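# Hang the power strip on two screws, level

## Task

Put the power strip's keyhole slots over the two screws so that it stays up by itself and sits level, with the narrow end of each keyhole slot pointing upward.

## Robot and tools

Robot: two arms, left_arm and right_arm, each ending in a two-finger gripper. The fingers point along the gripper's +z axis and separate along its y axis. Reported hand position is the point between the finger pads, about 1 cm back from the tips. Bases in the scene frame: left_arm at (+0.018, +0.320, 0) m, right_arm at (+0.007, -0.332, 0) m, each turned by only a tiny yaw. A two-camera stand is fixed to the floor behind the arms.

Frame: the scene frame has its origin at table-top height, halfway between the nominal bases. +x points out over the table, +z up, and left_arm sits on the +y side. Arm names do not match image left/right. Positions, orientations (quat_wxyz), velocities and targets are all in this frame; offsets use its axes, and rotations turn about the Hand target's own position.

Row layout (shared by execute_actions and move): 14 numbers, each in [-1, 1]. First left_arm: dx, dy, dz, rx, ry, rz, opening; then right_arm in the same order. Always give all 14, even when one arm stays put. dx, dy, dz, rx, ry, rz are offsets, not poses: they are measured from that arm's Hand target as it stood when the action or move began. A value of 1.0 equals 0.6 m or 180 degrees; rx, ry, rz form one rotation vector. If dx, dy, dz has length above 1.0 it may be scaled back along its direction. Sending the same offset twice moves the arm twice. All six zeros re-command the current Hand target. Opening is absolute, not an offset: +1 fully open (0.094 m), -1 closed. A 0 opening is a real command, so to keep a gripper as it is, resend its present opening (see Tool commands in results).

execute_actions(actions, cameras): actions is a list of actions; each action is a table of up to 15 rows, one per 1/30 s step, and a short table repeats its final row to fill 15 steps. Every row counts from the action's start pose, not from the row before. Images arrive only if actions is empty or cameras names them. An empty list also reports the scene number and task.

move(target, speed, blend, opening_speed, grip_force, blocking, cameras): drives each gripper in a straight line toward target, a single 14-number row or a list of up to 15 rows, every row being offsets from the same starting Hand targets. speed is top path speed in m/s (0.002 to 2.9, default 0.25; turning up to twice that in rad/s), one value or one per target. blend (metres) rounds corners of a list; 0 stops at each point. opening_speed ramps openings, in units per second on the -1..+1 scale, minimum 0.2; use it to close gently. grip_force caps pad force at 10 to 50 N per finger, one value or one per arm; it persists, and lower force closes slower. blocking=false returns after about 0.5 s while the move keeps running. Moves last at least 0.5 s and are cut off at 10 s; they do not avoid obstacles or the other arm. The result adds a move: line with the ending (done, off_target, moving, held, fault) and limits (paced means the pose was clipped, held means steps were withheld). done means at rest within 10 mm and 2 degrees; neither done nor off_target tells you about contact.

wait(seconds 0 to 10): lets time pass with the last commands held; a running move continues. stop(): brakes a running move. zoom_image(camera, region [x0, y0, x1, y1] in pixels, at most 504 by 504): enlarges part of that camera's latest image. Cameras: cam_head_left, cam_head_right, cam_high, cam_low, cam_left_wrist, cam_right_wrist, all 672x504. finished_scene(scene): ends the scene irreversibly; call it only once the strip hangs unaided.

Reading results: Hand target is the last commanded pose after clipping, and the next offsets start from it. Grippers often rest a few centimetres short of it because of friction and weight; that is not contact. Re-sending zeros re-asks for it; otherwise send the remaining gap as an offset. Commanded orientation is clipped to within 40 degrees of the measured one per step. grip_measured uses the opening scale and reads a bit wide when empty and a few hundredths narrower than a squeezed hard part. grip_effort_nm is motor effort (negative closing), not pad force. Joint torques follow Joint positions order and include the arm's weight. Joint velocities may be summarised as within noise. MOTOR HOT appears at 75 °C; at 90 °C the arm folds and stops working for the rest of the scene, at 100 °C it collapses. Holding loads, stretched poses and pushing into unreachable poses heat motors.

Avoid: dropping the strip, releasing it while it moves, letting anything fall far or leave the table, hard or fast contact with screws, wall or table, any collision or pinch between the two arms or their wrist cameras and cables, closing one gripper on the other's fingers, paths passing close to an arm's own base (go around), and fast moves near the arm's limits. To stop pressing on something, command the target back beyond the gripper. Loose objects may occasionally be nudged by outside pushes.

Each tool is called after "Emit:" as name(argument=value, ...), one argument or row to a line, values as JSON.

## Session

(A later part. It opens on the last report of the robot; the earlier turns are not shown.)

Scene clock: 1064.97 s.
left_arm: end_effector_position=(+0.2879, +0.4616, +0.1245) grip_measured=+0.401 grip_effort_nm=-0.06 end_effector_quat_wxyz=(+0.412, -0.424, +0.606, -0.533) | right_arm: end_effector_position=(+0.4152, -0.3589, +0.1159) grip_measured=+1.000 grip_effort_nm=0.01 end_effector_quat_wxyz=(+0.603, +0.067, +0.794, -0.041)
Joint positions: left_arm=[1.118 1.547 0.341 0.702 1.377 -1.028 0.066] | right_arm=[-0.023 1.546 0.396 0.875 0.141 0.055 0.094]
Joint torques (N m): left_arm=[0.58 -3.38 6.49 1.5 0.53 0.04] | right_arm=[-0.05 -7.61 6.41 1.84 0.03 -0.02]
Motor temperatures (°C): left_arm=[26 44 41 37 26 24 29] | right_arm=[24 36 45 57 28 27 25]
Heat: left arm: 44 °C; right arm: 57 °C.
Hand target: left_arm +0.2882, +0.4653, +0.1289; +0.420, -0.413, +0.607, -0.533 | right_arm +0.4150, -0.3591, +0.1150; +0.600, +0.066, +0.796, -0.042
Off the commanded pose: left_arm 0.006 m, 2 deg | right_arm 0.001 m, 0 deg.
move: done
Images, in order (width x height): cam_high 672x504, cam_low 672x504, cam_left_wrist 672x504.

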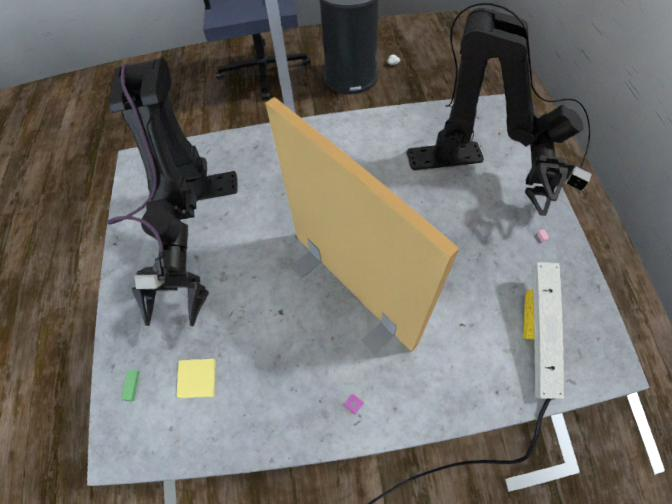

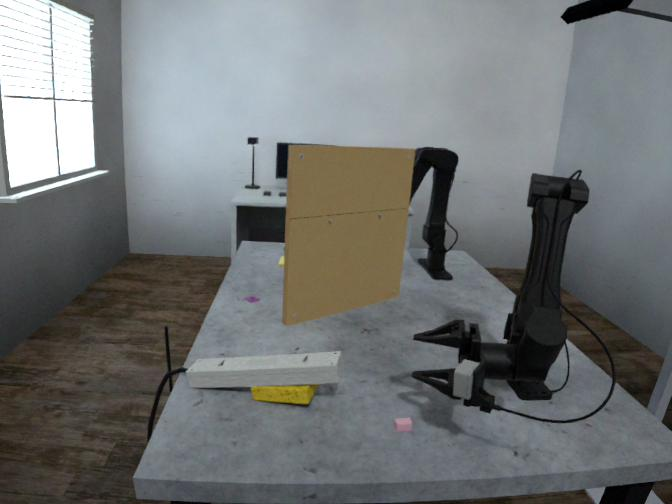

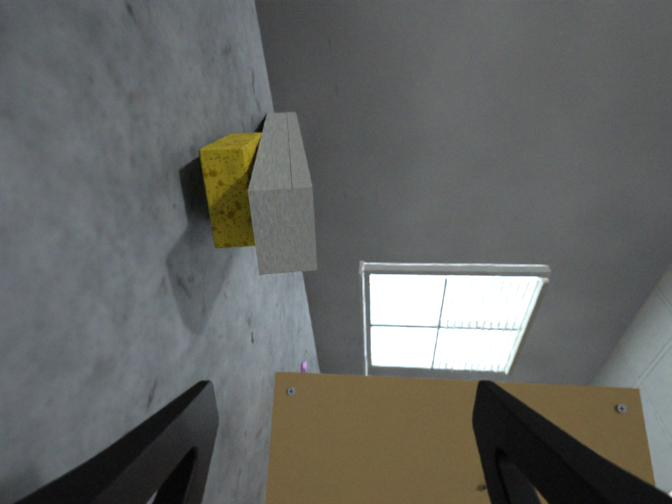

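Emit:
move(
  target=[
    [0.123,-0.052,-0.06,0.012,0.042,0,0.4,0,0,0,0,0,0,1],
  ],
  cameras=["cam_left_wrist"],
)

Scene clock: 1073.17 s.
left_arm: end_effector_position=(+0.3551, +0.4314, +0.0873) grip_measured=+0.401 grip_effort_nm=-0.06 end_effector_quat_wxyz=(+0.376, -0.452, +0.641, -0.495) | right_arm: end_effector_position=(+0.4152, -0.3589, +0.1159) grip_measured=+1.000 grip_effort_nm=0.01 end_effector_quat_wxyz=(+0.603, +0.067, +0.794, -0.041)
Joint positions: left_arm=[0.785 1.692 0.384 0.852 1.026 -1.138 0.066] | right_arm=[-0.023 1.546 0.396 0.875 0.141 0.055 0.094]
Joint torques (N m): left_arm=[-0.84 -4.42 6.95 1.69 0.21 0.04] | right_arm=[-0.05 -7.6 6.41 1.83 0.03 -0.01]
Motor temperatures (°C): left_arm=[26 41 40 38 26 24 29] | right_arm=[24 36 45 57 28 27 25]
Heat: left arm: 41 °C; right arm: 57 °C.
Hand target: left_arm +0.3620, +0.4341, +0.0929; +0.387, -0.439, +0.644, -0.493 | right_arm +0.4150, -0.3591, +0.1150; +0.600, +0.066, +0.796, -0.042
Off the commanded pose: left_arm 0.009 m, 2 deg | right_arm 0.001 m, 0 deg.
move: done
Images, in order (width x height): cam_left_wrist 672x504.

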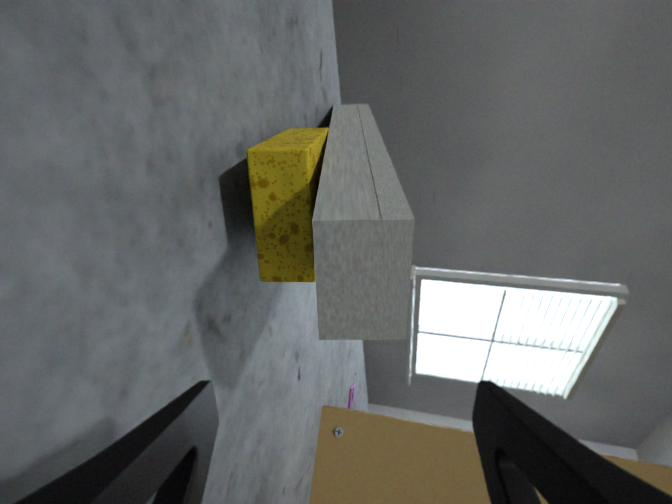

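Emit:
move(
  target=[
    [0.137,-0.032,-0.018,0,0,0,0.4,0,0,0,0,0,0,1],
    [0.137,-0.032,-0.018,0,0,0,-0.5,0,0,0,0,0,0,1],
    [0.137,-0.032,0.15,0,0,0,-0.5,0,0,0,0,0,0,1],
  ],
  cameras=["cam_left_wrist","cam_low"],
  speed=0.15,
)

Scene clock: 1082.60 s.
left_arm: end_effector_position=(+0.4299, +0.4131, +0.1324) grip_measured=-0.311 grip_effort_nm=-1.02 end_effector_quat_wxyz=(+0.324, -0.505, +0.643, -0.476) | right_arm: end_effector_position=(+0.4152, -0.3589, +0.1159) grip_measured=+1.000 grip_effort_nm=0.01 end_effector_quat_wxyz=(+0.603, +0.067, +0.794, -0.041)
Joint positions: left_arm=[0.541 1.605 0.696 0.421 0.766 -1.287 0.032] | right_arm=[-0.023 1.546 0.396 0.875 0.141 0.055 0.094]
Joint torques (N m): left_arm=[-0.18 -9.42 11 2.47 0.63 0.23] | right_arm=[-0.05 -7.6 6.39 1.84 0.03 -0.01]
Motor temperatures (°C): left_arm=[26 40 41 39 26 24 29] | right_arm=[24 36 45 57 28 27 25]
Heat: left arm: 41 °C; right arm: 57 °C.
Hand target: left_arm +0.4442, +0.4149, +0.1829; +0.387, -0.439, +0.644, -0.493 | right_arm +0.4150, -0.3591, +0.1150; +0.600, +0.066, +0.796, -0.042
Off the commanded pose: left_arm 0.052 m, 11 deg | right_arm 0.001 m, 0 deg.
move: off_target (left_arm)
Images, in order (width x height): cam_low 672x504, cam_left_wrist 672x504.

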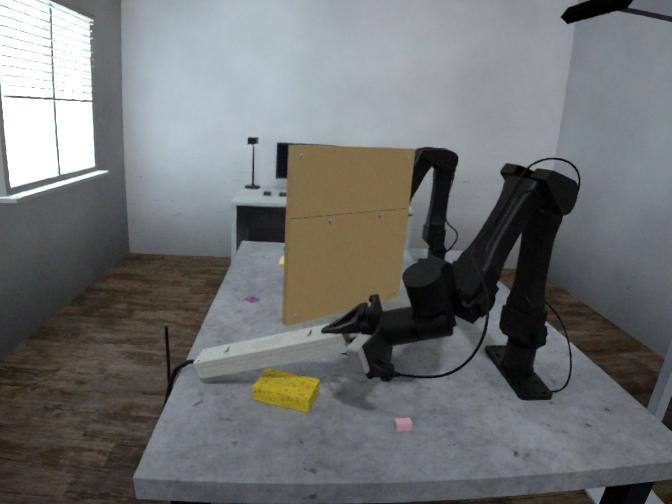

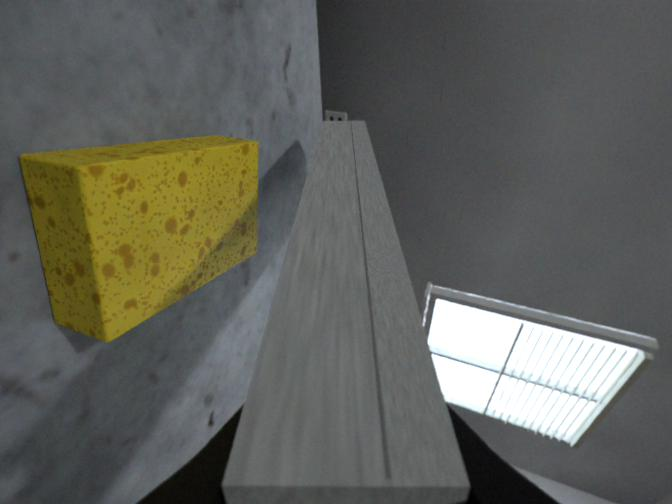

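Emit:
move(
  target=[-0.1,-0.2,0.09,0,0,0,-0.5,0,0,0,0,0,0,1],
  speed=0.15,
  cameras=["cam_head_left","cam_high"],
)

Scene clock: 1099.70 s.
left_arm: end_effector_position=(+0.3795, +0.2964, +0.2022) grip_measured=-0.311 grip_effort_nm=-1.02 end_effector_quat_wxyz=(+0.342, -0.476, +0.662, -0.467) | right_arm: end_effector_position=(+0.4152, -0.3589, +0.1159) grip_measured=+1.000 grip_effort_nm=0.01 end_effector_quat_wxyz=(+0.603, +0.067, +0.794, -0.041)
Joint positions: left_arm=[0.161 1.065 0.575 0.118 0.429 -1.402 0.032] | right_arm=[-0.023 1.546 0.396 0.875 0.141 0.055 0.094]
Joint torques (N m): left_arm=[-0.29 -5.38 8.76 2.6 0.13 0.04] | right_arm=[-0.01 -7.6 6.38 1.83 0.03 -0.02]
Motor temperatures (°C): left_arm=[26 41 45 47 27 24 30] | right_arm=[24 36 45 57 28 27 25]
Heat: left arm: 47 °C; right arm: 57 °C.
Hand target: left_arm +0.3842, +0.2949, +0.2369; +0.387, -0.439, +0.644, -0.493 | right_arm +0.4150, -0.3591, +0.1150; +0.600, +0.066, +0.796, -0.042
Off the commanded pose: left_arm 0.035 m, 8 deg | right_arm 0.001 m, 0 deg.
move: off_target (left_arm)
Images, in order (width x height): cam_head_left 672x504, cam_high 672x504.

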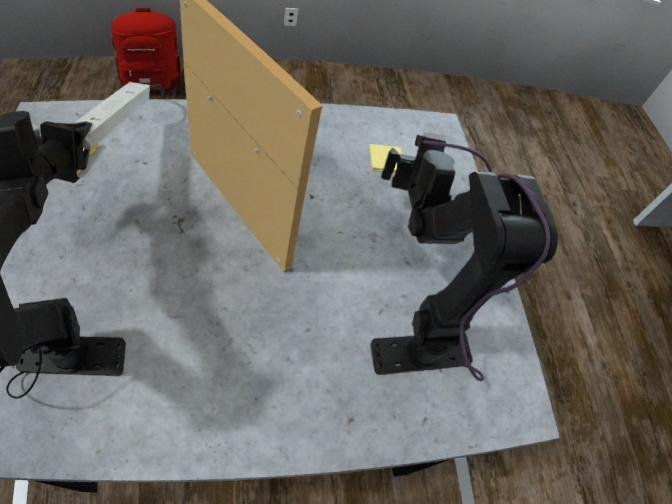

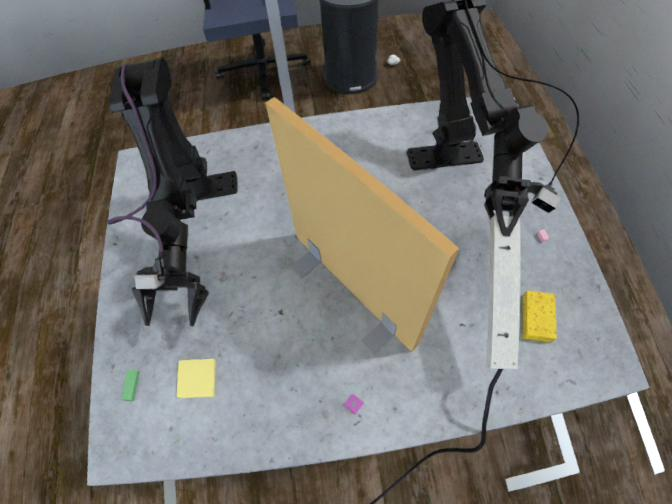

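Emit:
move(
  target=[
    [0,0,0,0.465,-0.147,-0.107,-0.5,0,0,0,0,0,0,1],
  ],
  speed=0.4,
)

Emit:
move(
  target=[
    [0,0,0,0.465,-0.147,-0.107,-0.5,0,0,0,0,0,0,1],
  ],
  speed=0.4,
  cameras=["cam_head_left","cam_high"],
)

Scene clock: 1110.30 s.
left_arm: end_effector_position=(+0.3762, +0.2976, +0.1960) grip_measured=-0.311 grip_effort_nm=-1.02 end_effector_quat_wxyz=(+0.559, +0.119, +0.816, -0.086) | right_arm: end_effector_position=(+0.4152, -0.3589, +0.1159) grip_measured=+1.000 grip_effort_nm=0.01 end_effector_quat_wxyz=(+0.603, +0.067, +0.794, -0.041)
Joint positions: left_arm=[0.151 1.054 0.575 0.077 0.398 0.156 0.032] | right_arm=[-0.023 1.546 0.396 0.875 0.141 0.055 0.094]
Joint torques (N m): left_arm=[0.27 -4.82 8.76 2.91 0.52 0.25] | right_arm=[-0.02 -7.6 6.38 1.83 0.03 -0.01]
Motor temperatures (°C): left_arm=[26 39 44 49 26 24 30] | right_arm=[24 36 45 57 28 27 25]
Heat: left arm: 49 °C; right arm: 57 °C.
Hand target: left_arm +0.3843, +0.2950, +0.2369; +0.622, +0.143, +0.766, -0.076 | right_arm +0.4150, -0.3591, +0.1150; +0.600, +0.066, +0.796, -0.042
Off the commanded pose: left_arm 0.042 m, 10 deg | right_arm 0.001 m, 0 deg.
move: off_target (left_arm)

Scene clock: 1113.20 s.
left_arm: end_effector_position=(+0.3736, +0.2984, +0.1945) grip_measured=-0.311 grip_effort_nm=-1.02 end_effector_quat_wxyz=(+0.449, +0.665, +0.493, +0.335) | right_arm: end_effector_position=(+0.4152, -0.3589, +0.1159) grip_measured=+1.000 grip_effort_nm=0.01 end_effector_quat_wxyz=(+0.603, +0.067, +0.794, -0.041)
Joint positions: left_arm=[0.151 1.043 0.575 0.054 0.391 1.74 0.032] | right_arm=[-0.023 1.546 0.396 0.875 0.141 0.055 0.094]
Joint torques (N m): left_arm=[0.57 -4.49 8.59 3.04 0.58 0.02] | right_arm=[-0.02 -7.62 6.38 1.84 0.04 -0.01]
Motor temperatures (°C): left_arm=[26 39 44 50 26 24 30] | right_arm=[24 36 45 57 28 27 25]
Heat: left arm: 50 °C; right arm: 57 °C.
Hand target: left_arm +0.3842, +0.2950, +0.2369; +0.494, +0.642, +0.441, +0.386 | right_arm +0.4150, -0.3591, +0.1150; +0.600, +0.066, +0.796, -0.042
Off the commanded pose: left_arm 0.044 m, 10 deg | right_arm 0.001 m, 0 deg.
move: off_target (left_arm)
Images, in order (width x height): cam_head_left 672x504, cam_high 672x504.

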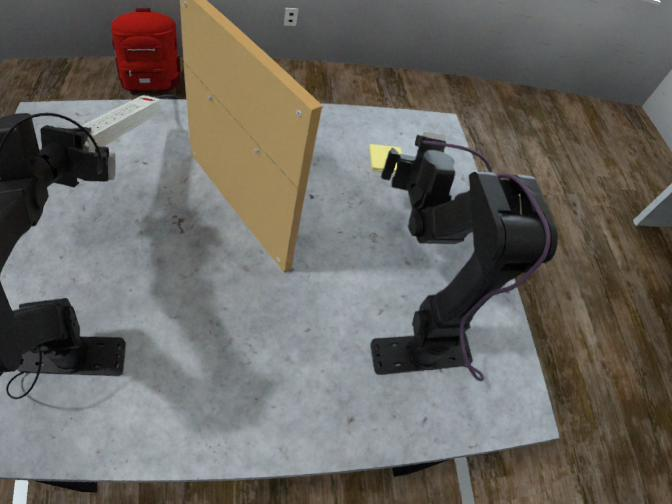

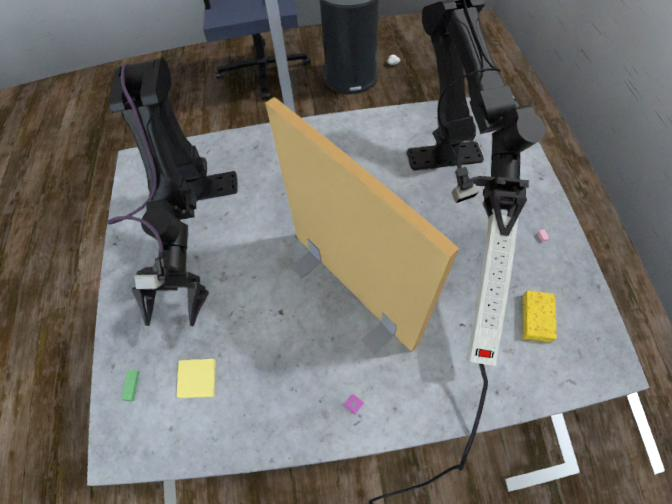

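Emit:
move(
  target=[
    [0,0,-0.17,0,0,0,-0.5,0,0,0,0,0,0,1],
    [0,0,-0.3,0,0,0,-0.5,0,0,0,0,0,0,1],
  ],
  speed=0.12,
  blend=[0.02,0],
  cameras=["cam_head_left","cam_high"],
)

Scene clock: 1119.93 s.
left_arm: end_effector_position=(+0.3892, +0.2931, +0.0682) grip_measured=-0.310 grip_effort_nm=-1.02 end_effector_quat_wxyz=(+0.501, +0.640, +0.426, +0.398) | right_arm: end_effector_position=(+0.4152, -0.3589, +0.1159) grip_measured=+1.000 grip_effort_nm=0.01 end_effector_quat_wxyz=(+0.603, +0.067, +0.794, -0.041)
Joint positions: left_arm=[0.151 1.925 0.209 1.513 0.436 1.742 0.032] | right_arm=[-0.023 1.546 0.396 0.875 0.141 0.055 0.094]
Joint torques (N m): left_arm=[0.36 -3.66 1.42 1.82 0.03 -0.08] | right_arm=[-0.02 -7.58 6.39 1.83 0.04 -0.01]
Motor temperatures (°C): left_arm=[26 38 43 53 26 24 30] | right_arm=[24 36 45 57 28 27 25]
Heat: left arm: 53 °C; right arm: 57 °C.
Hand target: left_arm +0.3843, +0.2950, +0.0569; +0.494, +0.642, +0.441, +0.386 | right_arm +0.4150, -0.3591, +0.1150; +0.600, +0.066, +0.796, -0.042
Off the commanded pose: left_arm 0.012 m, 2 deg | right_arm 0.001 m, 0 deg.
move: off_target (left_arm)
Images, in order (width x height): cam_head_left 672x504, cam_high 672x504.

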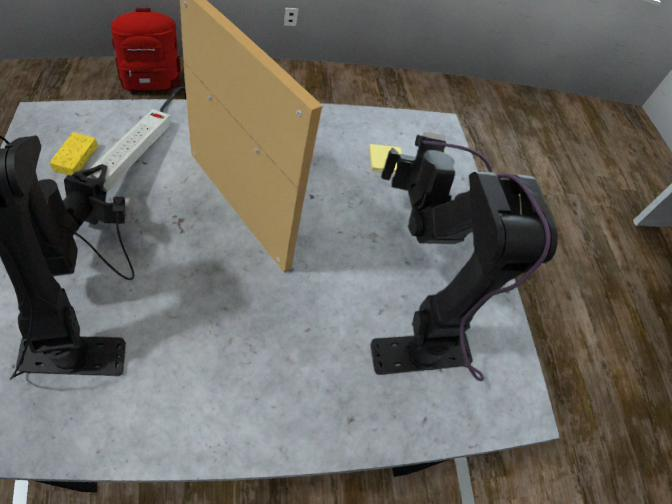

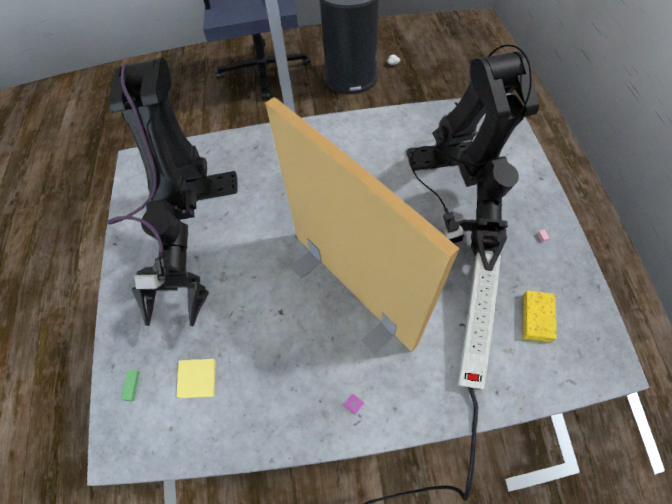

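Emit:
move(
  target=[0,0,0,0,0,0,0.8,0,0,0,0,0,0,1],
  opening_speed=0.6,
)

Emit:
move(
  target=[-0.15,0.04,0.0,0,0,0,0.8,0,0,0,0,0,0,1],
  speed=0.15,
  cameras=["cam_head_left","cam_high"],
)

Scene clock: 1127.70 s.
left_arm: end_effector_position=(+0.3857, +0.2933, +0.0578) grip_measured=+0.799 grip_effort_nm=0.07 end_effector_quat_wxyz=(+0.493, +0.645, +0.437, +0.387) | right_arm: end_effector_position=(+0.4152, -0.3589, +0.1159) grip_measured=+1.000 grip_effort_nm=0.01 end_effector_quat_wxyz=(+0.603, +0.067, +0.794, -0.041)
Joint positions: left_arm=[0.151 1.942 0.202 1.501 0.432 1.741 0.085] | right_arm=[-0.023 1.546 0.396 0.875 0.141 0.055 0.094]
Joint torques (N m): left_arm=[0.62 -4.75 2.03 1.95 0.09 -0.05] | right_arm=[-0.05 -7.62 6.41 1.84 0.03 -0.01]
Motor temperatures (°C): left_arm=[26 38 42 51 26 24 30] | right_arm=[24 36 45 57 28 27 25]
Heat: left arm: 51 °C; right arm: 57 °C.
Hand target: left_arm +0.3842, +0.2950, +0.0568; +0.494, +0.642, +0.441, +0.386 | right_arm +0.4150, -0.3591, +0.1150; +0.600, +0.066, +0.796, -0.042
Off the commanded pose: left_arm 0.002 m, 1 deg | right_arm 0.001 m, 0 deg.
move: done

Scene clock: 1130.80 s.
left_arm: end_effector_position=(+0.2985, +0.3243, +0.0593) grip_measured=+0.799 grip_effort_nm=0.07 end_effector_quat_wxyz=(+0.489, +0.683, +0.425, +0.337) | right_arm: end_effector_position=(+0.4152, -0.3589, +0.1159) grip_measured=+1.000 grip_effort_nm=0.01 end_effector_quat_wxyz=(+0.603, +0.067, +0.794, -0.041)
Joint positions: left_arm=[0.551 1.461 0.013 0.966 0.882 2.003 0.085] | right_arm=[-0.023 1.546 0.396 0.875 0.141 0.055 0.094]
Joint torques (N m): left_arm=[-0.42 -3.03 3.44 1.4 0.32 0.02] | right_arm=[-0.01 -7.6 6.41 1.82 0.03 -0.02]
Motor temperatures (°C): left_arm=[26 37 41 51 26 24 30] | right_arm=[24 36 45 57 28 27 25]
Heat: left arm: 51 °C; right arm: 57 °C.
Hand target: left_arm +0.2942, +0.3189, +0.0569; +0.494, +0.642, +0.441, +0.386 | right_arm +0.4150, -0.3591, +0.1150; +0.600, +0.066, +0.796, -0.042
Off the commanded pose: left_arm 0.007 m, 8 deg | right_arm 0.001 m, 0 deg.
joint sent to its limit (left arm) — joint 3 (elbow), lower limit, where the elbow is as bent as it goes. The joint targets are off in orientation, not in position.
move: off_target (left_arm)
Images, in order (width x height): cam_head_left 672x504, cam_high 672x504.

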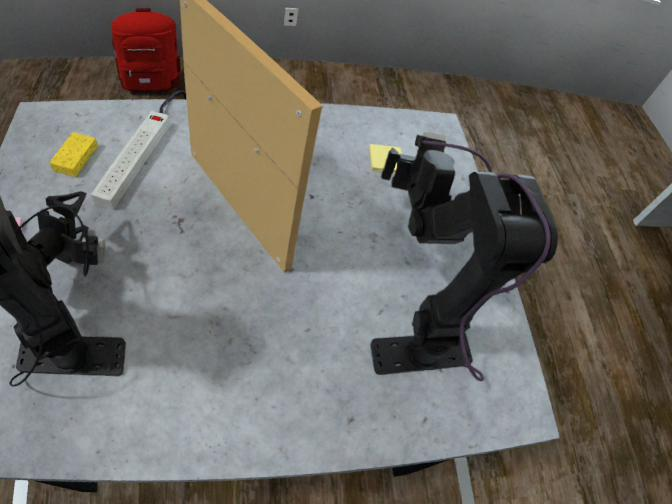

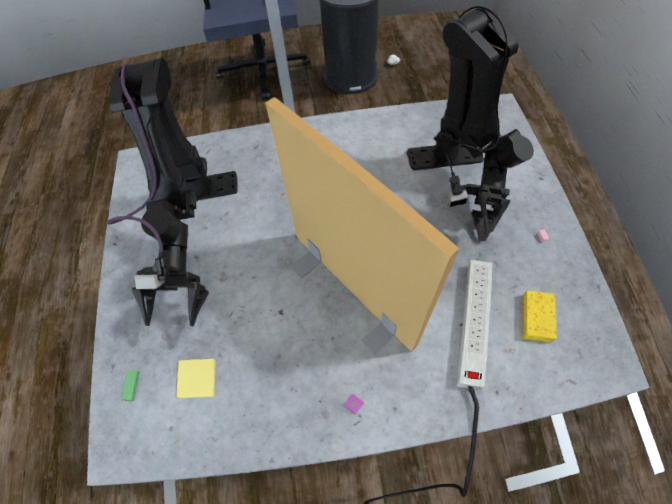

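Emit:
move(
  target=[
    [0,0,0.2,0,0,0,0.8,0,0,0,0,0,0,1],
    [0.11,-0.03,0.28,-0.427,0.234,0.213,0.6,0,0,0,0,0,0,1],
  ],
  blend=[0.03,0],
  speed=0.4,
  cameras=["cam_left_wrist"],
)

Scene clock: 1144.60 s.
left_arm: end_effector_position=(+0.3567, +0.3046, +0.2114) grip_measured=+0.601 grip_effort_nm=-0.06 end_effector_quat_wxyz=(+0.445, +0.129, +0.884, -0.060) | right_arm: end_effector_position=(+0.4152, -0.3589, +0.1159) grip_measured=+1.000 grip_effort_nm=0.01 end_effector_quat_wxyz=(+0.603, +0.067, +0.794, -0.041)
Joint positions: left_arm=[0.138 1.076 0.884 -0.487 0.316 0.256 0.075] | right_arm=[-0.023 1.546 0.396 0.875 0.141 0.055 0.094]
Joint torques (N m): left_arm=[-0.42 -2.14 11.36 1.52 0.35 -0.06] | right_arm=[-0.03 -7.6 6.39 1.84 0.04 -0.02]
Motor temperatures (°C): left_arm=[26 36 41 47 26 24 29] | right_arm=[24 36 45 57 28 27 25]
Heat: left arm: 47 °C; right arm: 57 °C.
Hand target: left_arm +0.3603, +0.3010, +0.2249; +0.456, +0.132, +0.878, -0.066 | right_arm +0.4150, -0.3591, +0.1150; +0.600, +0.066, +0.796, -0.042
Off the commanded pose: left_arm 0.014 m, 2 deg | right_arm 0.001 m, 0 deg.
move: off_target (left_arm); target 2's new opening was sent with left_arm's hand 0.014 m and 2 deg from that target
Images, in order (width x height): cam_left_wrist 672x504.

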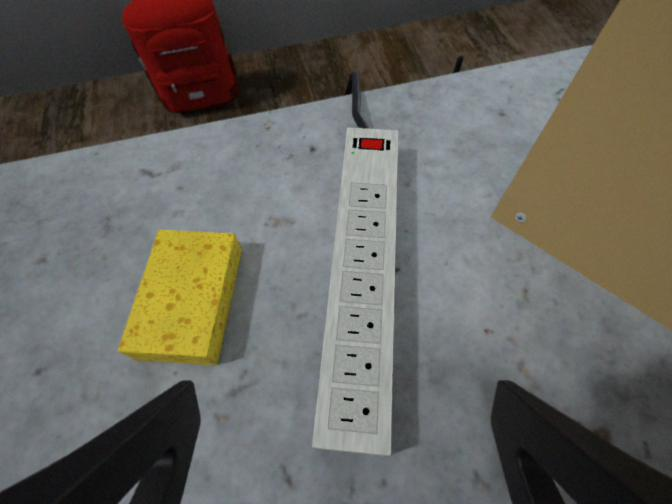

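Emit:
move(
  target=[
    [0.198,-0.082,-0.165,0.081,0.276,0.003,0.9,0,0,0,0,0,0,1],
  ],
  speed=0.4,
  cameras=["cam_left_wrist"],
)

Scene clock: 1162.23 s.
left_arm: end_effector_position=(+0.4767, +0.2527, +0.1273) grip_measured=+0.899 grip_effort_nm=0.08 end_effector_quat_wxyz=(+0.030, +0.145, +0.989, -0.008) | right_arm: end_effector_position=(+0.4152, -0.3589, +0.1159) grip_measured=+1.000 grip_effort_nm=0.01 end_effector_quat_wxyz=(+0.603, +0.067, +0.794, -0.041)
Joint positions: left_arm=[-0.121 2.359 2.41 -1.562 0.016 0.15 0.089] | right_arm=[-0.023 1.546 0.396 0.875 0.141 0.055 0.094]
Joint torques (N m): left_arm=[-0.36 -10.29 9.2 0.37 -0.05 -0.08] | right_arm=[-0.05 -7.62 6.37 1.84 0.04 0]
Motor temperatures (°C): left_arm=[26 36 44 46 26 24 29] | right_arm=[24 36 45 57 28 27 25]
Heat: left arm: 46 °C; right arm: 57 °C.
Hand target: left_arm +0.4790, +0.2517, +0.1258; +0.026, +0.143, +0.989, -0.005 | right_arm +0.4150, -0.3591, +0.1150; +0.600, +0.066, +0.796, -0.042
Off the commanded pose: left_arm 0.003 m, 1 deg | right_arm 0.001 m, 0 deg.
joint sent to its limit (left arm) — joint 4 (wrist pitch), lower limit. The joint targets still meet the commanded pose.
move: done
Images, in order (width x height): cam_left_wrist 672x504.

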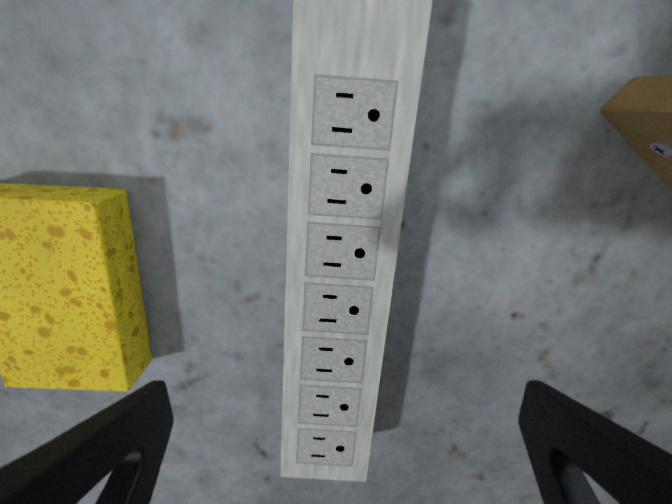

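Emit:
move(
  target=[
    [-0.008,-0.004,-0.158,0,0,-0.025,0.9,0,0,0,0,0,0,1],
    [-0.008,-0.004,-0.158,0,0,-0.025,-0.1,0,0,0,0,0,0,1],
  ],
  speed=0.15,
  opening_speed=0.8,
  cameras=["cam_left_wrist","cam_high"],
)

Scene clock: 1172.20 s.
left_arm: end_effector_position=(+0.4706, +0.2541, +0.0159) grip_measured=+0.043 grip_effort_nm=-1.02 end_effector_quat_wxyz=(+0.004, +0.174, +0.985, -0.007) | right_arm: end_effector_position=(+0.4152, -0.3589, +0.1159) grip_measured=+1.000 grip_effort_nm=0.01 end_effector_quat_wxyz=(+0.603, +0.067, +0.794, -0.041)
Joint positions: left_arm=[-0.121 2.357 1.962 -1.169 0.013 0.209 0.049] | right_arm=[-0.023 1.546 0.396 0.875 0.141 0.055 0.094]
Joint torques (N m): left_arm=[-0.44 -15.13 5.41 0.51 0 0.11] | right_arm=[-0.02 -7.58 6.39 1.83 0.03 -0.01]
Motor temperatures (°C): left_arm=[26 40 43 43 26 24 29] | right_arm=[24 36 45 57 28 27 25]
Heat: left arm: 43 °C; right arm: 57 °C.
Hand target: left_arm +0.4743, +0.2493, +0.0311; +0.026, +0.182, +0.983, -0.006 | right_arm +0.4150, -0.3591, +0.1150; +0.600, +0.066, +0.796, -0.042
Off the commanded pose: left_arm 0.016 m, 3 deg | right_arm 0.001 m, 0 deg.
move: off_target (left_arm); target 2's new opening was sent with left_arm's hand 0.016 m and 3 deg from that target
Images, in order (width x height): cam_high 672x504, cam_left_wrist 672x504.

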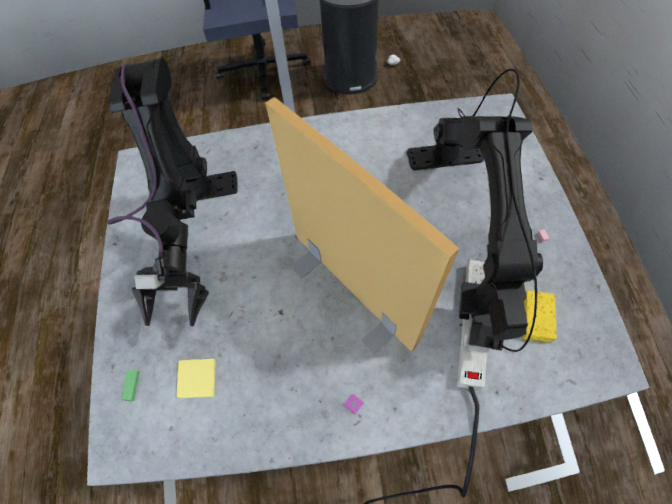

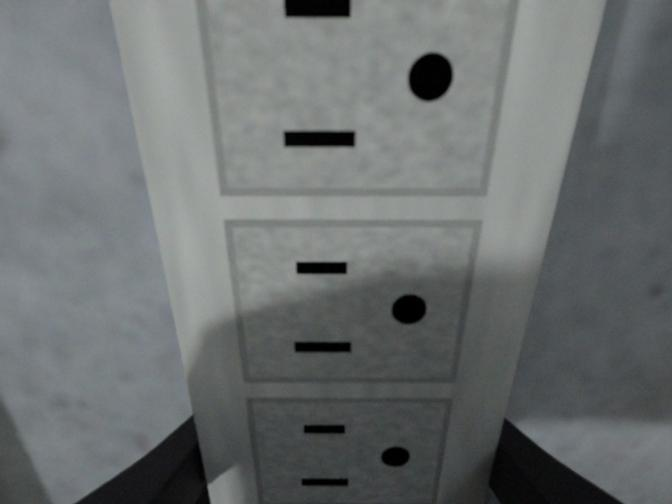

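Emit:
move(
  target=[
    [-0.133,0,0.283,0,0,0,-0.1,0,0,0,0,0,0,1],
    [-0.318,-0.12,0.42,0.067,-0.586,-0.522,-0.1,0,0,0,0,0,0,1],
  ],
  speed=[0.2,0.3],
  blend=[0.03,0],
  cameras=["all"],
)

Scene clock: 1190.77 s.
left_arm: end_effector_position=(+0.3254, +0.2374, +0.2526) grip_measured=+0.043 grip_effort_nm=-1.02 end_effector_quat_wxyz=(+0.593, +0.674, +0.336, +0.286) | right_arm: end_effector_position=(+0.4152, -0.3589, +0.1159) grip_measured=+1.000 grip_effort_nm=0.01 end_effector_quat_wxyz=(+0.603, +0.067, +0.794, -0.041)
Joint positions: left_arm=[0.174 0.865 0.508 0.164 0.803 1.698 0.049] | right_arm=[-0.023 1.546 0.396 0.875 0.141 0.055 0.094]
Joint torques (N m): left_arm=[-3.14 -2.04 8.88 2.48 3.68 -0.45] | right_arm=[-0.01 -7.61 6.41 1.83 0.04 -0.01]
Motor temperatures (°C): left_arm=[26 44 42 43 28 24 30] | right_arm=[24 36 45 57 28 27 25]
Heat: left arm: 44 °C; right arm: 57 °C.
Hand target: left_arm +0.2835, +0.1773, +0.2831; +0.681, +0.681, +0.190, +0.189 | right_arm +0.4150, -0.3591, +0.1150; +0.600, +0.066, +0.796, -0.042
Off the commanded pose: left_arm 0.079 m, 23 deg | right_arm 0.001 m, 0 deg.
move: off_target (left_arm)

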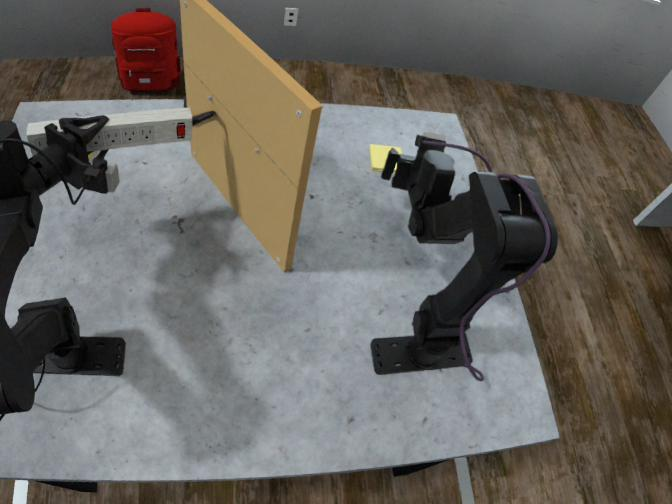

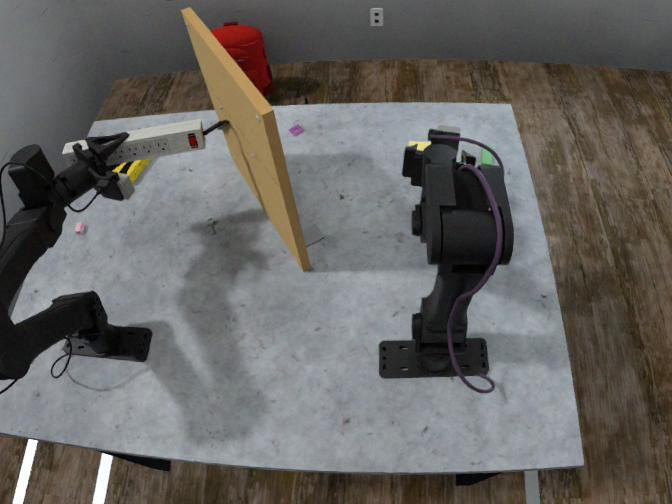

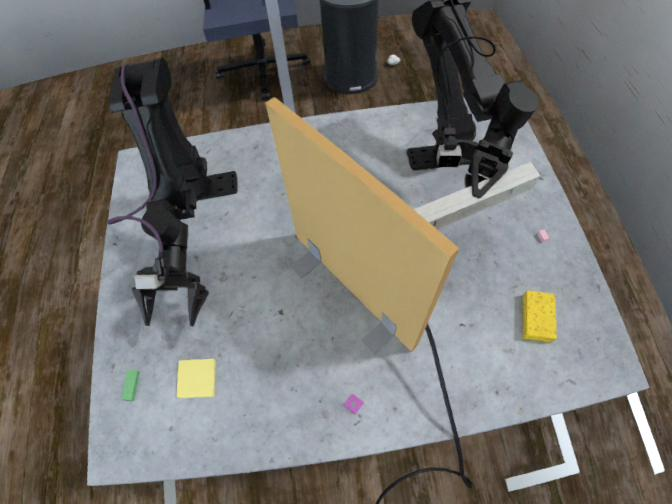

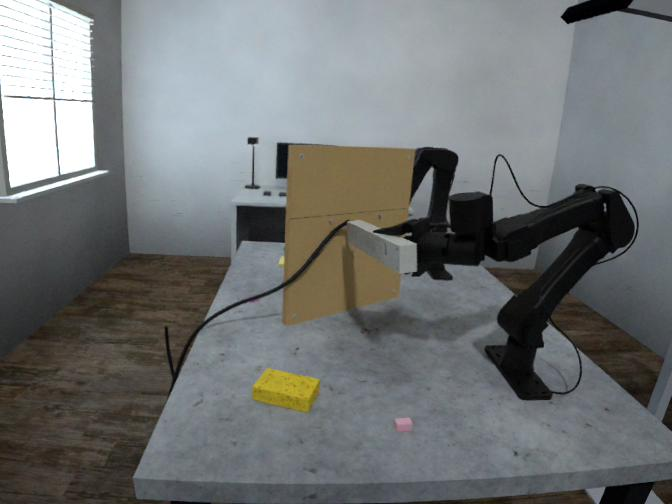

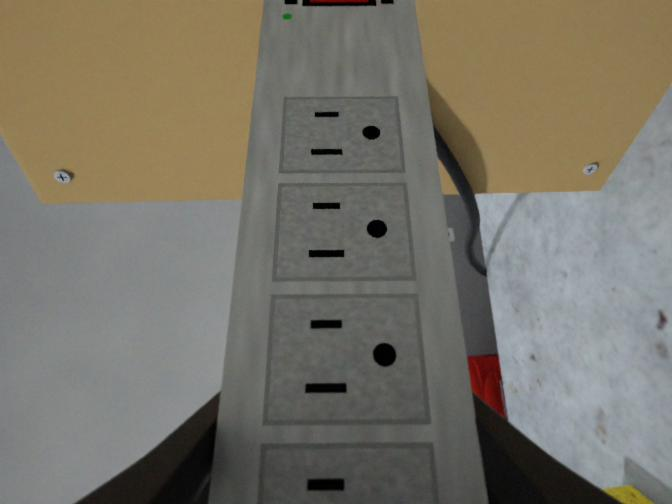

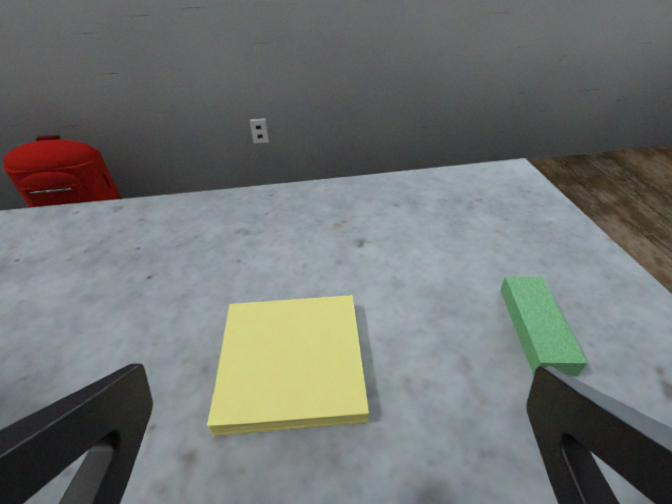

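Emit:
move(
  target=[0,0,0,0,0,0,-0.1,0,0,0,0,0,0,1],
  speed=0.1,
  cameras=["cam_low","cam_high"],
)

Scene clock: 1202.00 s.
left_arm: end_effector_position=(+0.3254, +0.2374, +0.2528) grip_measured=+0.043 grip_effort_nm=-1.02 end_effector_quat_wxyz=(+0.593, +0.674, +0.336, +0.287) | right_arm: end_effector_position=(+0.4152, -0.3589, +0.1159) grip_measured=+1.000 grip_effort_nm=0.01 end_effector_quat_wxyz=(+0.603, +0.067, +0.794, -0.041)
Joint positions: left_arm=[0.174 0.865 0.508 0.165 0.803 1.698 0.049] | right_arm=[-0.023 1.546 0.396 0.875 0.141 0.055 0.094]
Joint torques (N m): left_arm=[-3.22 -1.91 8.88 2.47 3.69 -0.48] | right_arm=[-0.01 -7.61 6.37 1.84 0.03 -0.02]
Motor temperatures (°C): left_arm=[26 41 42 47 36 24 30] | right_arm=[24 36 45 57 28 27 25]
Heat: left arm: 47 °C; right arm: 57 °C.
Hand target: left_arm +0.2835, +0.1773, +0.2831; +0.681, +0.681, +0.190, +0.189 | right_arm +0.4150, -0.3591, +0.1150; +0.600, +0.066, +0.796, -0.042
Off the commanded pose: left_arm 0.079 m, 23 deg | right_arm 0.001 m, 0 deg.
move: off_target (left_arm)
Images, in order (width x height): cam_high 672x504, cam_low 672x504.

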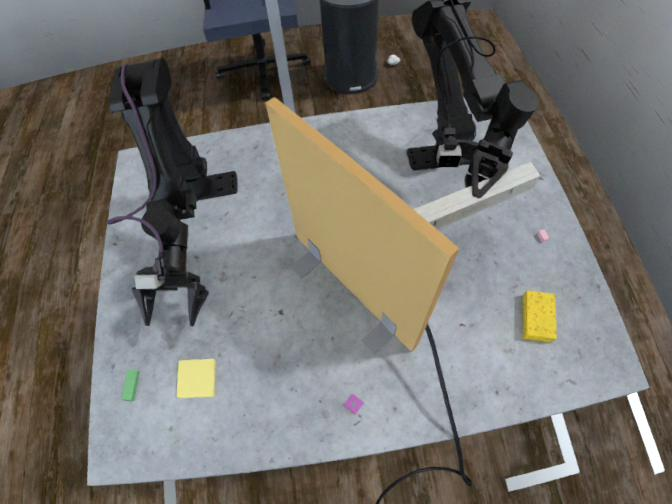

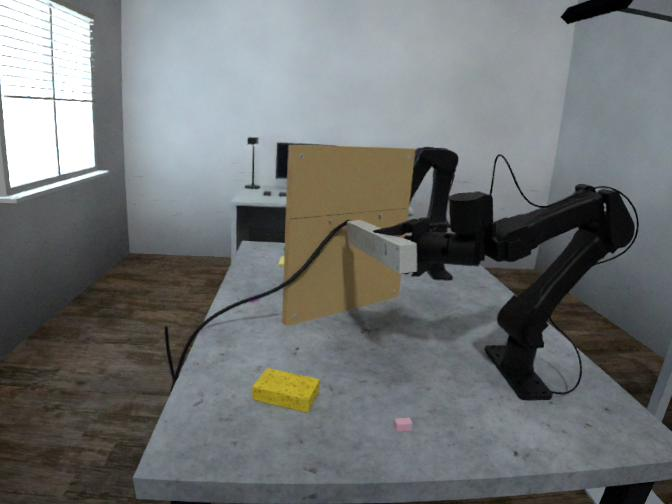

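Emit:
move(
  target=[-0.05,-0.09,0.04,0,0,-0.12,-0.1,0,0,0,0,0,0,1],
  speed=0.1,
  cameras=["cam_low","cam_left_wrist"],
)

Scene clock: 1214.67 s.
left_arm: end_effector_position=(+0.2644, +0.1292, +0.2943) grip_measured=+0.043 grip_effort_nm=-1.02 end_effector_quat_wxyz=(+0.694, +0.711, +0.083, +0.078) | right_arm: end_effector_position=(+0.4152, -0.3589, +0.1159) grip_measured=+1.000 grip_effort_nm=0.01 end_effector_quat_wxyz=(+0.603, +0.067, +0.794, -0.041)
Joint positions: left_arm=[-0.058 1.044 0.637 0.323 1.262 1.647 0.049] | right_arm=[-0.023 1.546 0.396 0.875 0.141 0.055 0.094]
Joint torques (N m): left_arm=[-1.01 -2.39 10.03 1.67 0.72 -0.46] | right_arm=[-0.01 -7.57 6.37 1.84 0.03 -0.01]
Motor temperatures (°C): left_arm=[26 39 44 49 39 24 30] | right_arm=[24 36 45 57 28 27 25]
Heat: left arm: 49 °C; right arm: 57 °C.
Hand target: left_arm +0.2535, +0.1233, +0.3070; +0.705, +0.705, +0.059, +0.058 | right_arm +0.4150, -0.3591, +0.1150; +0.600, +0.066, +0.796, -0.042
Off the commanded pose: left_arm 0.018 m, 4 deg | right_arm 0.001 m, 0 deg.
move: off_target (left_arm)
Images, in order (width x height): cam_low 672x504, cam_left_wrist 672x504.

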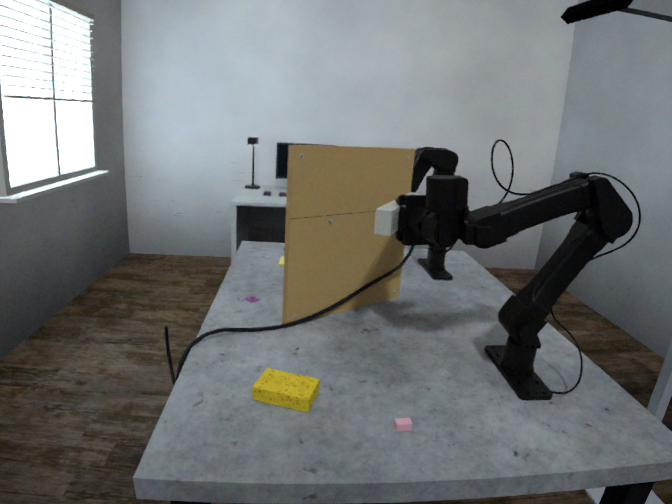

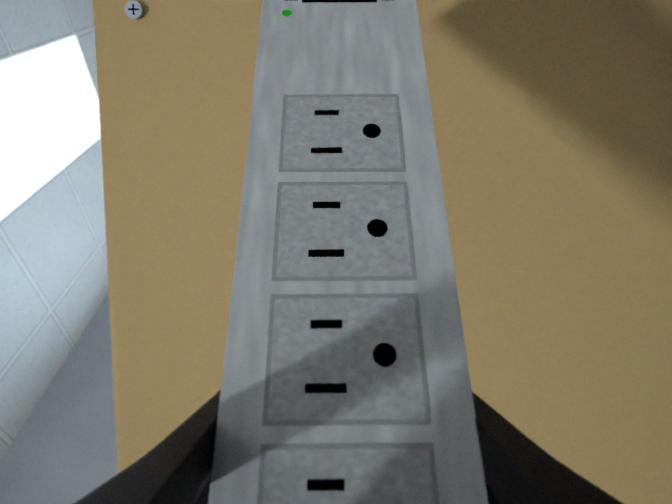

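Emit:
move(
  target=[0.03,0.09,0.11,0,0,0.1,-0.1,0,0,0,0,0,0,1],
  speed=0.15,
  cameras=["cam_head_left","cam_left_wrist"],
)

Scene clock: 1224.30 s.
left_arm: end_effector_position=(+0.2797, +0.1782, +0.3483) grip_measured=+0.043 grip_effort_nm=-1.02 end_effector_quat_wxyz=(+0.678, +0.692, +0.191, +0.157) | right_arm: end_effector_position=(+0.4152, -0.3589, +0.1159) grip_measured=+1.000 grip_effort_nm=0.01 end_effector_quat_wxyz=(+0.603, +0.067, +0.794, -0.041)
Joint positions: left_arm=[0.11 0.904 0.797 0.027 1.164 1.602 0.049] | right_arm=[-0.023 1.546 0.396 0.875 0.141 0.055 0.094]
Joint torques (N m): left_arm=[0.58 -2.37 12.52 1.54 0.34 -0.29] | right_arm=[-0.05 -7.58 6.38 1.85 0.04 -0.01]
Motor temperatures (°C): left_arm=[26 37 45 48 35 24 30] | right_arm=[24 36 45 57 28 27 25]
Heat: left arm: 48 °C; right arm: 57 °C.
Hand target: left_arm +0.2715, +0.1773, +0.3730; +0.687, +0.687, +0.169, +0.167 | right_arm +0.4150, -0.3591, +0.1150; +0.600, +0.066, +0.796, -0.042
Off the commanded pose: left_arm 0.026 m, 3 deg | right_arm 0.001 m, 0 deg.
move: off_target (left_arm)
Images, in order (width x height): cam_head_left 672x504, cam_left_wrist 672x504.

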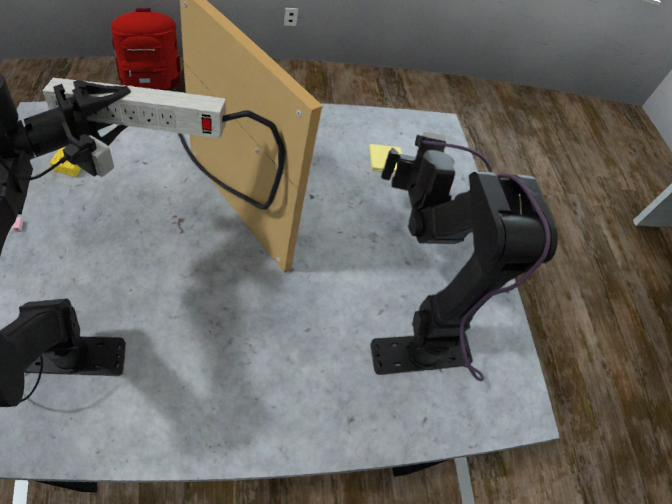

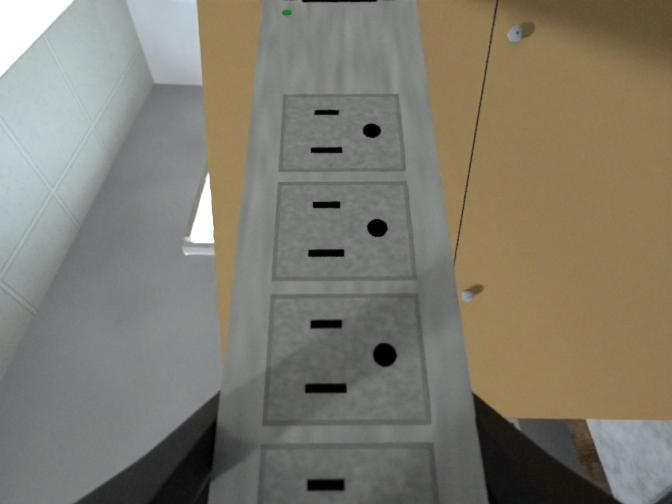

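Emit:
move(
  target=[
    [0,0,-0.25,0,0,0.015,-0.1,0,0,0,0,0,0,1],
    [0.062,-0.099,-0.25,0,0,0.015,-0.1,0,0,0,0,0,0,1],
  ],
  speed=0.12,
  grip_force=30,
  cameras=["cam_head_left","cam_left_wrist"],
)

Scene clock: 1261.10 s.
left_arm: end_effector_position=(+0.3027, +0.1247, +0.1982) grip_measured=+0.051 grip_effort_nm=-0.66 end_effector_quat_wxyz=(+0.666, +0.698, +0.207, +0.166) | right_arm: end_effector_position=(+0.4152, -0.3589, +0.1159) grip_measured=+1.000 grip_effort_nm=0.01 end_effector_quat_wxyz=(+0.603, +0.067, +0.794, -0.041)
Joint positions: left_arm=[-0.19 1.2 0.324 0.789 0.826 1.591 0.049] | right_arm=[-0.023 1.546 0.396 0.875 0.141 0.055 0.094]
Joint torques (N m): left_arm=[-1.46 -2.5 11.02 2.12 -0.01 -0.23] | right_arm=[-0.06 -7.58 6.35 1.83 0.03 -0.01]
Motor temperatures (°C): left_arm=[26 35 52 46 30 24 31] | right_arm=[24 36 45 57 28 27 25]
Heat: left arm: 52 °C; right arm: 57 °C.
Hand target: left_arm +0.3088, +0.1180, +0.2232; +0.683, +0.683, +0.185, +0.183 | right_arm +0.4150, -0.3591, +0.1150; +0.600, +0.066, +0.796, -0.042
Off the commanded pose: left_arm 0.026 m, 4 deg | right_arm 0.001 m, 0 deg.
grip_force (N): 30, 30
move: off_target (left_arm)
Images, in order (width x height): cam_head_left 672x504, cam_left_wrist 672x504.

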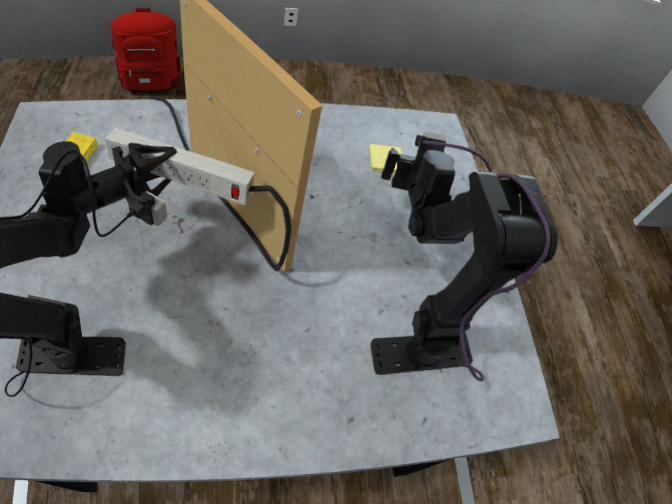

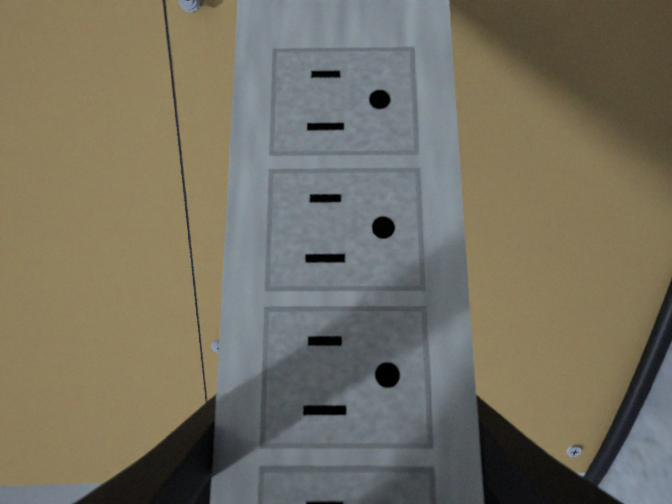

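Emit:
move(
  target=[0.053,-0.085,0,0,0,0,-0.1,0,0,0,0,0,0,1],
  speed=0.08,
  cameras=["cam_head_left","cam_left_wrist"],
)

Scene clock: 1265.80 s.
left_arm: end_effector_position=(+0.3336, +0.0761, +0.1940) grip_measured=+0.051 grip_effort_nm=-0.66 end_effector_quat_wxyz=(+0.658, +0.705, +0.204, +0.167) | right_arm: end_effector_position=(+0.4152, -0.3589, +0.1159) grip_measured=+1.000 grip_effort_nm=0.01 end_effector_quat_wxyz=(+0.603, +0.067, +0.794, -0.041)
Joint positions: left_arm=[-0.36 1.421 0.469 0.854 0.659 1.597 0.049] | right_arm=[-0.023 1.546 0.396 0.875 0.141 0.055 0.094]
Joint torques (N m): left_arm=[-1.35 -4.14 11.28 2.24 -0.01 -0.4] | right_arm=[-0.05 -7.58 6.35 1.82 0.03 -0.01]
Motor temperatures (°C): left_arm=[26 35 51 47 30 24 30] | right_arm=[24 36 45 57 28 27 25]
Heat: left arm: 51 °C; right arm: 57 °C.
Hand target: left_arm +0.3405, +0.0669, +0.2230; +0.683, +0.683, +0.185, +0.183 | right_arm +0.4150, -0.3591, +0.1150; +0.600, +0.066, +0.796, -0.042
Off the commanded pose: left_arm 0.031 m, 5 deg | right_arm 0.001 m, 0 deg.
grip_force (N): 30, 30
move: off_target (left_arm)
Images, in order (width x height): cam_head_left 672x504, cam_left_wrist 672x504.

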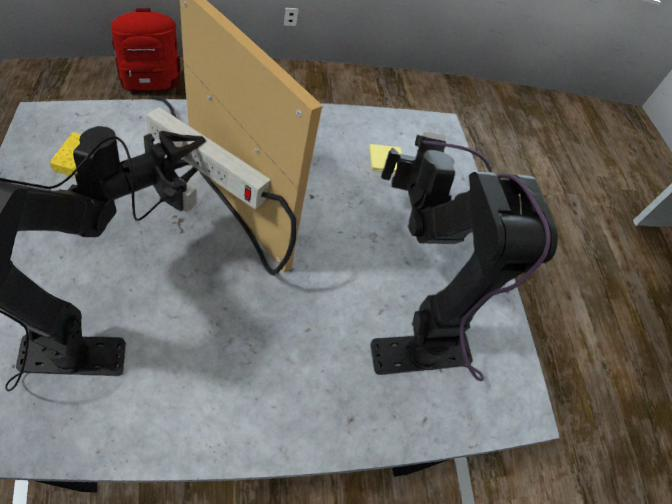

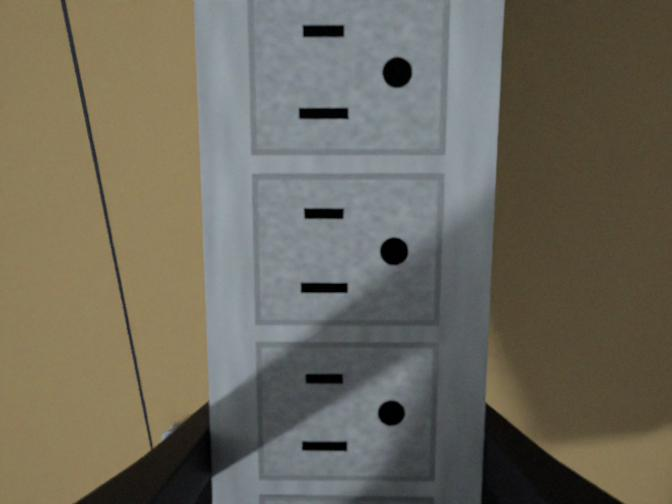

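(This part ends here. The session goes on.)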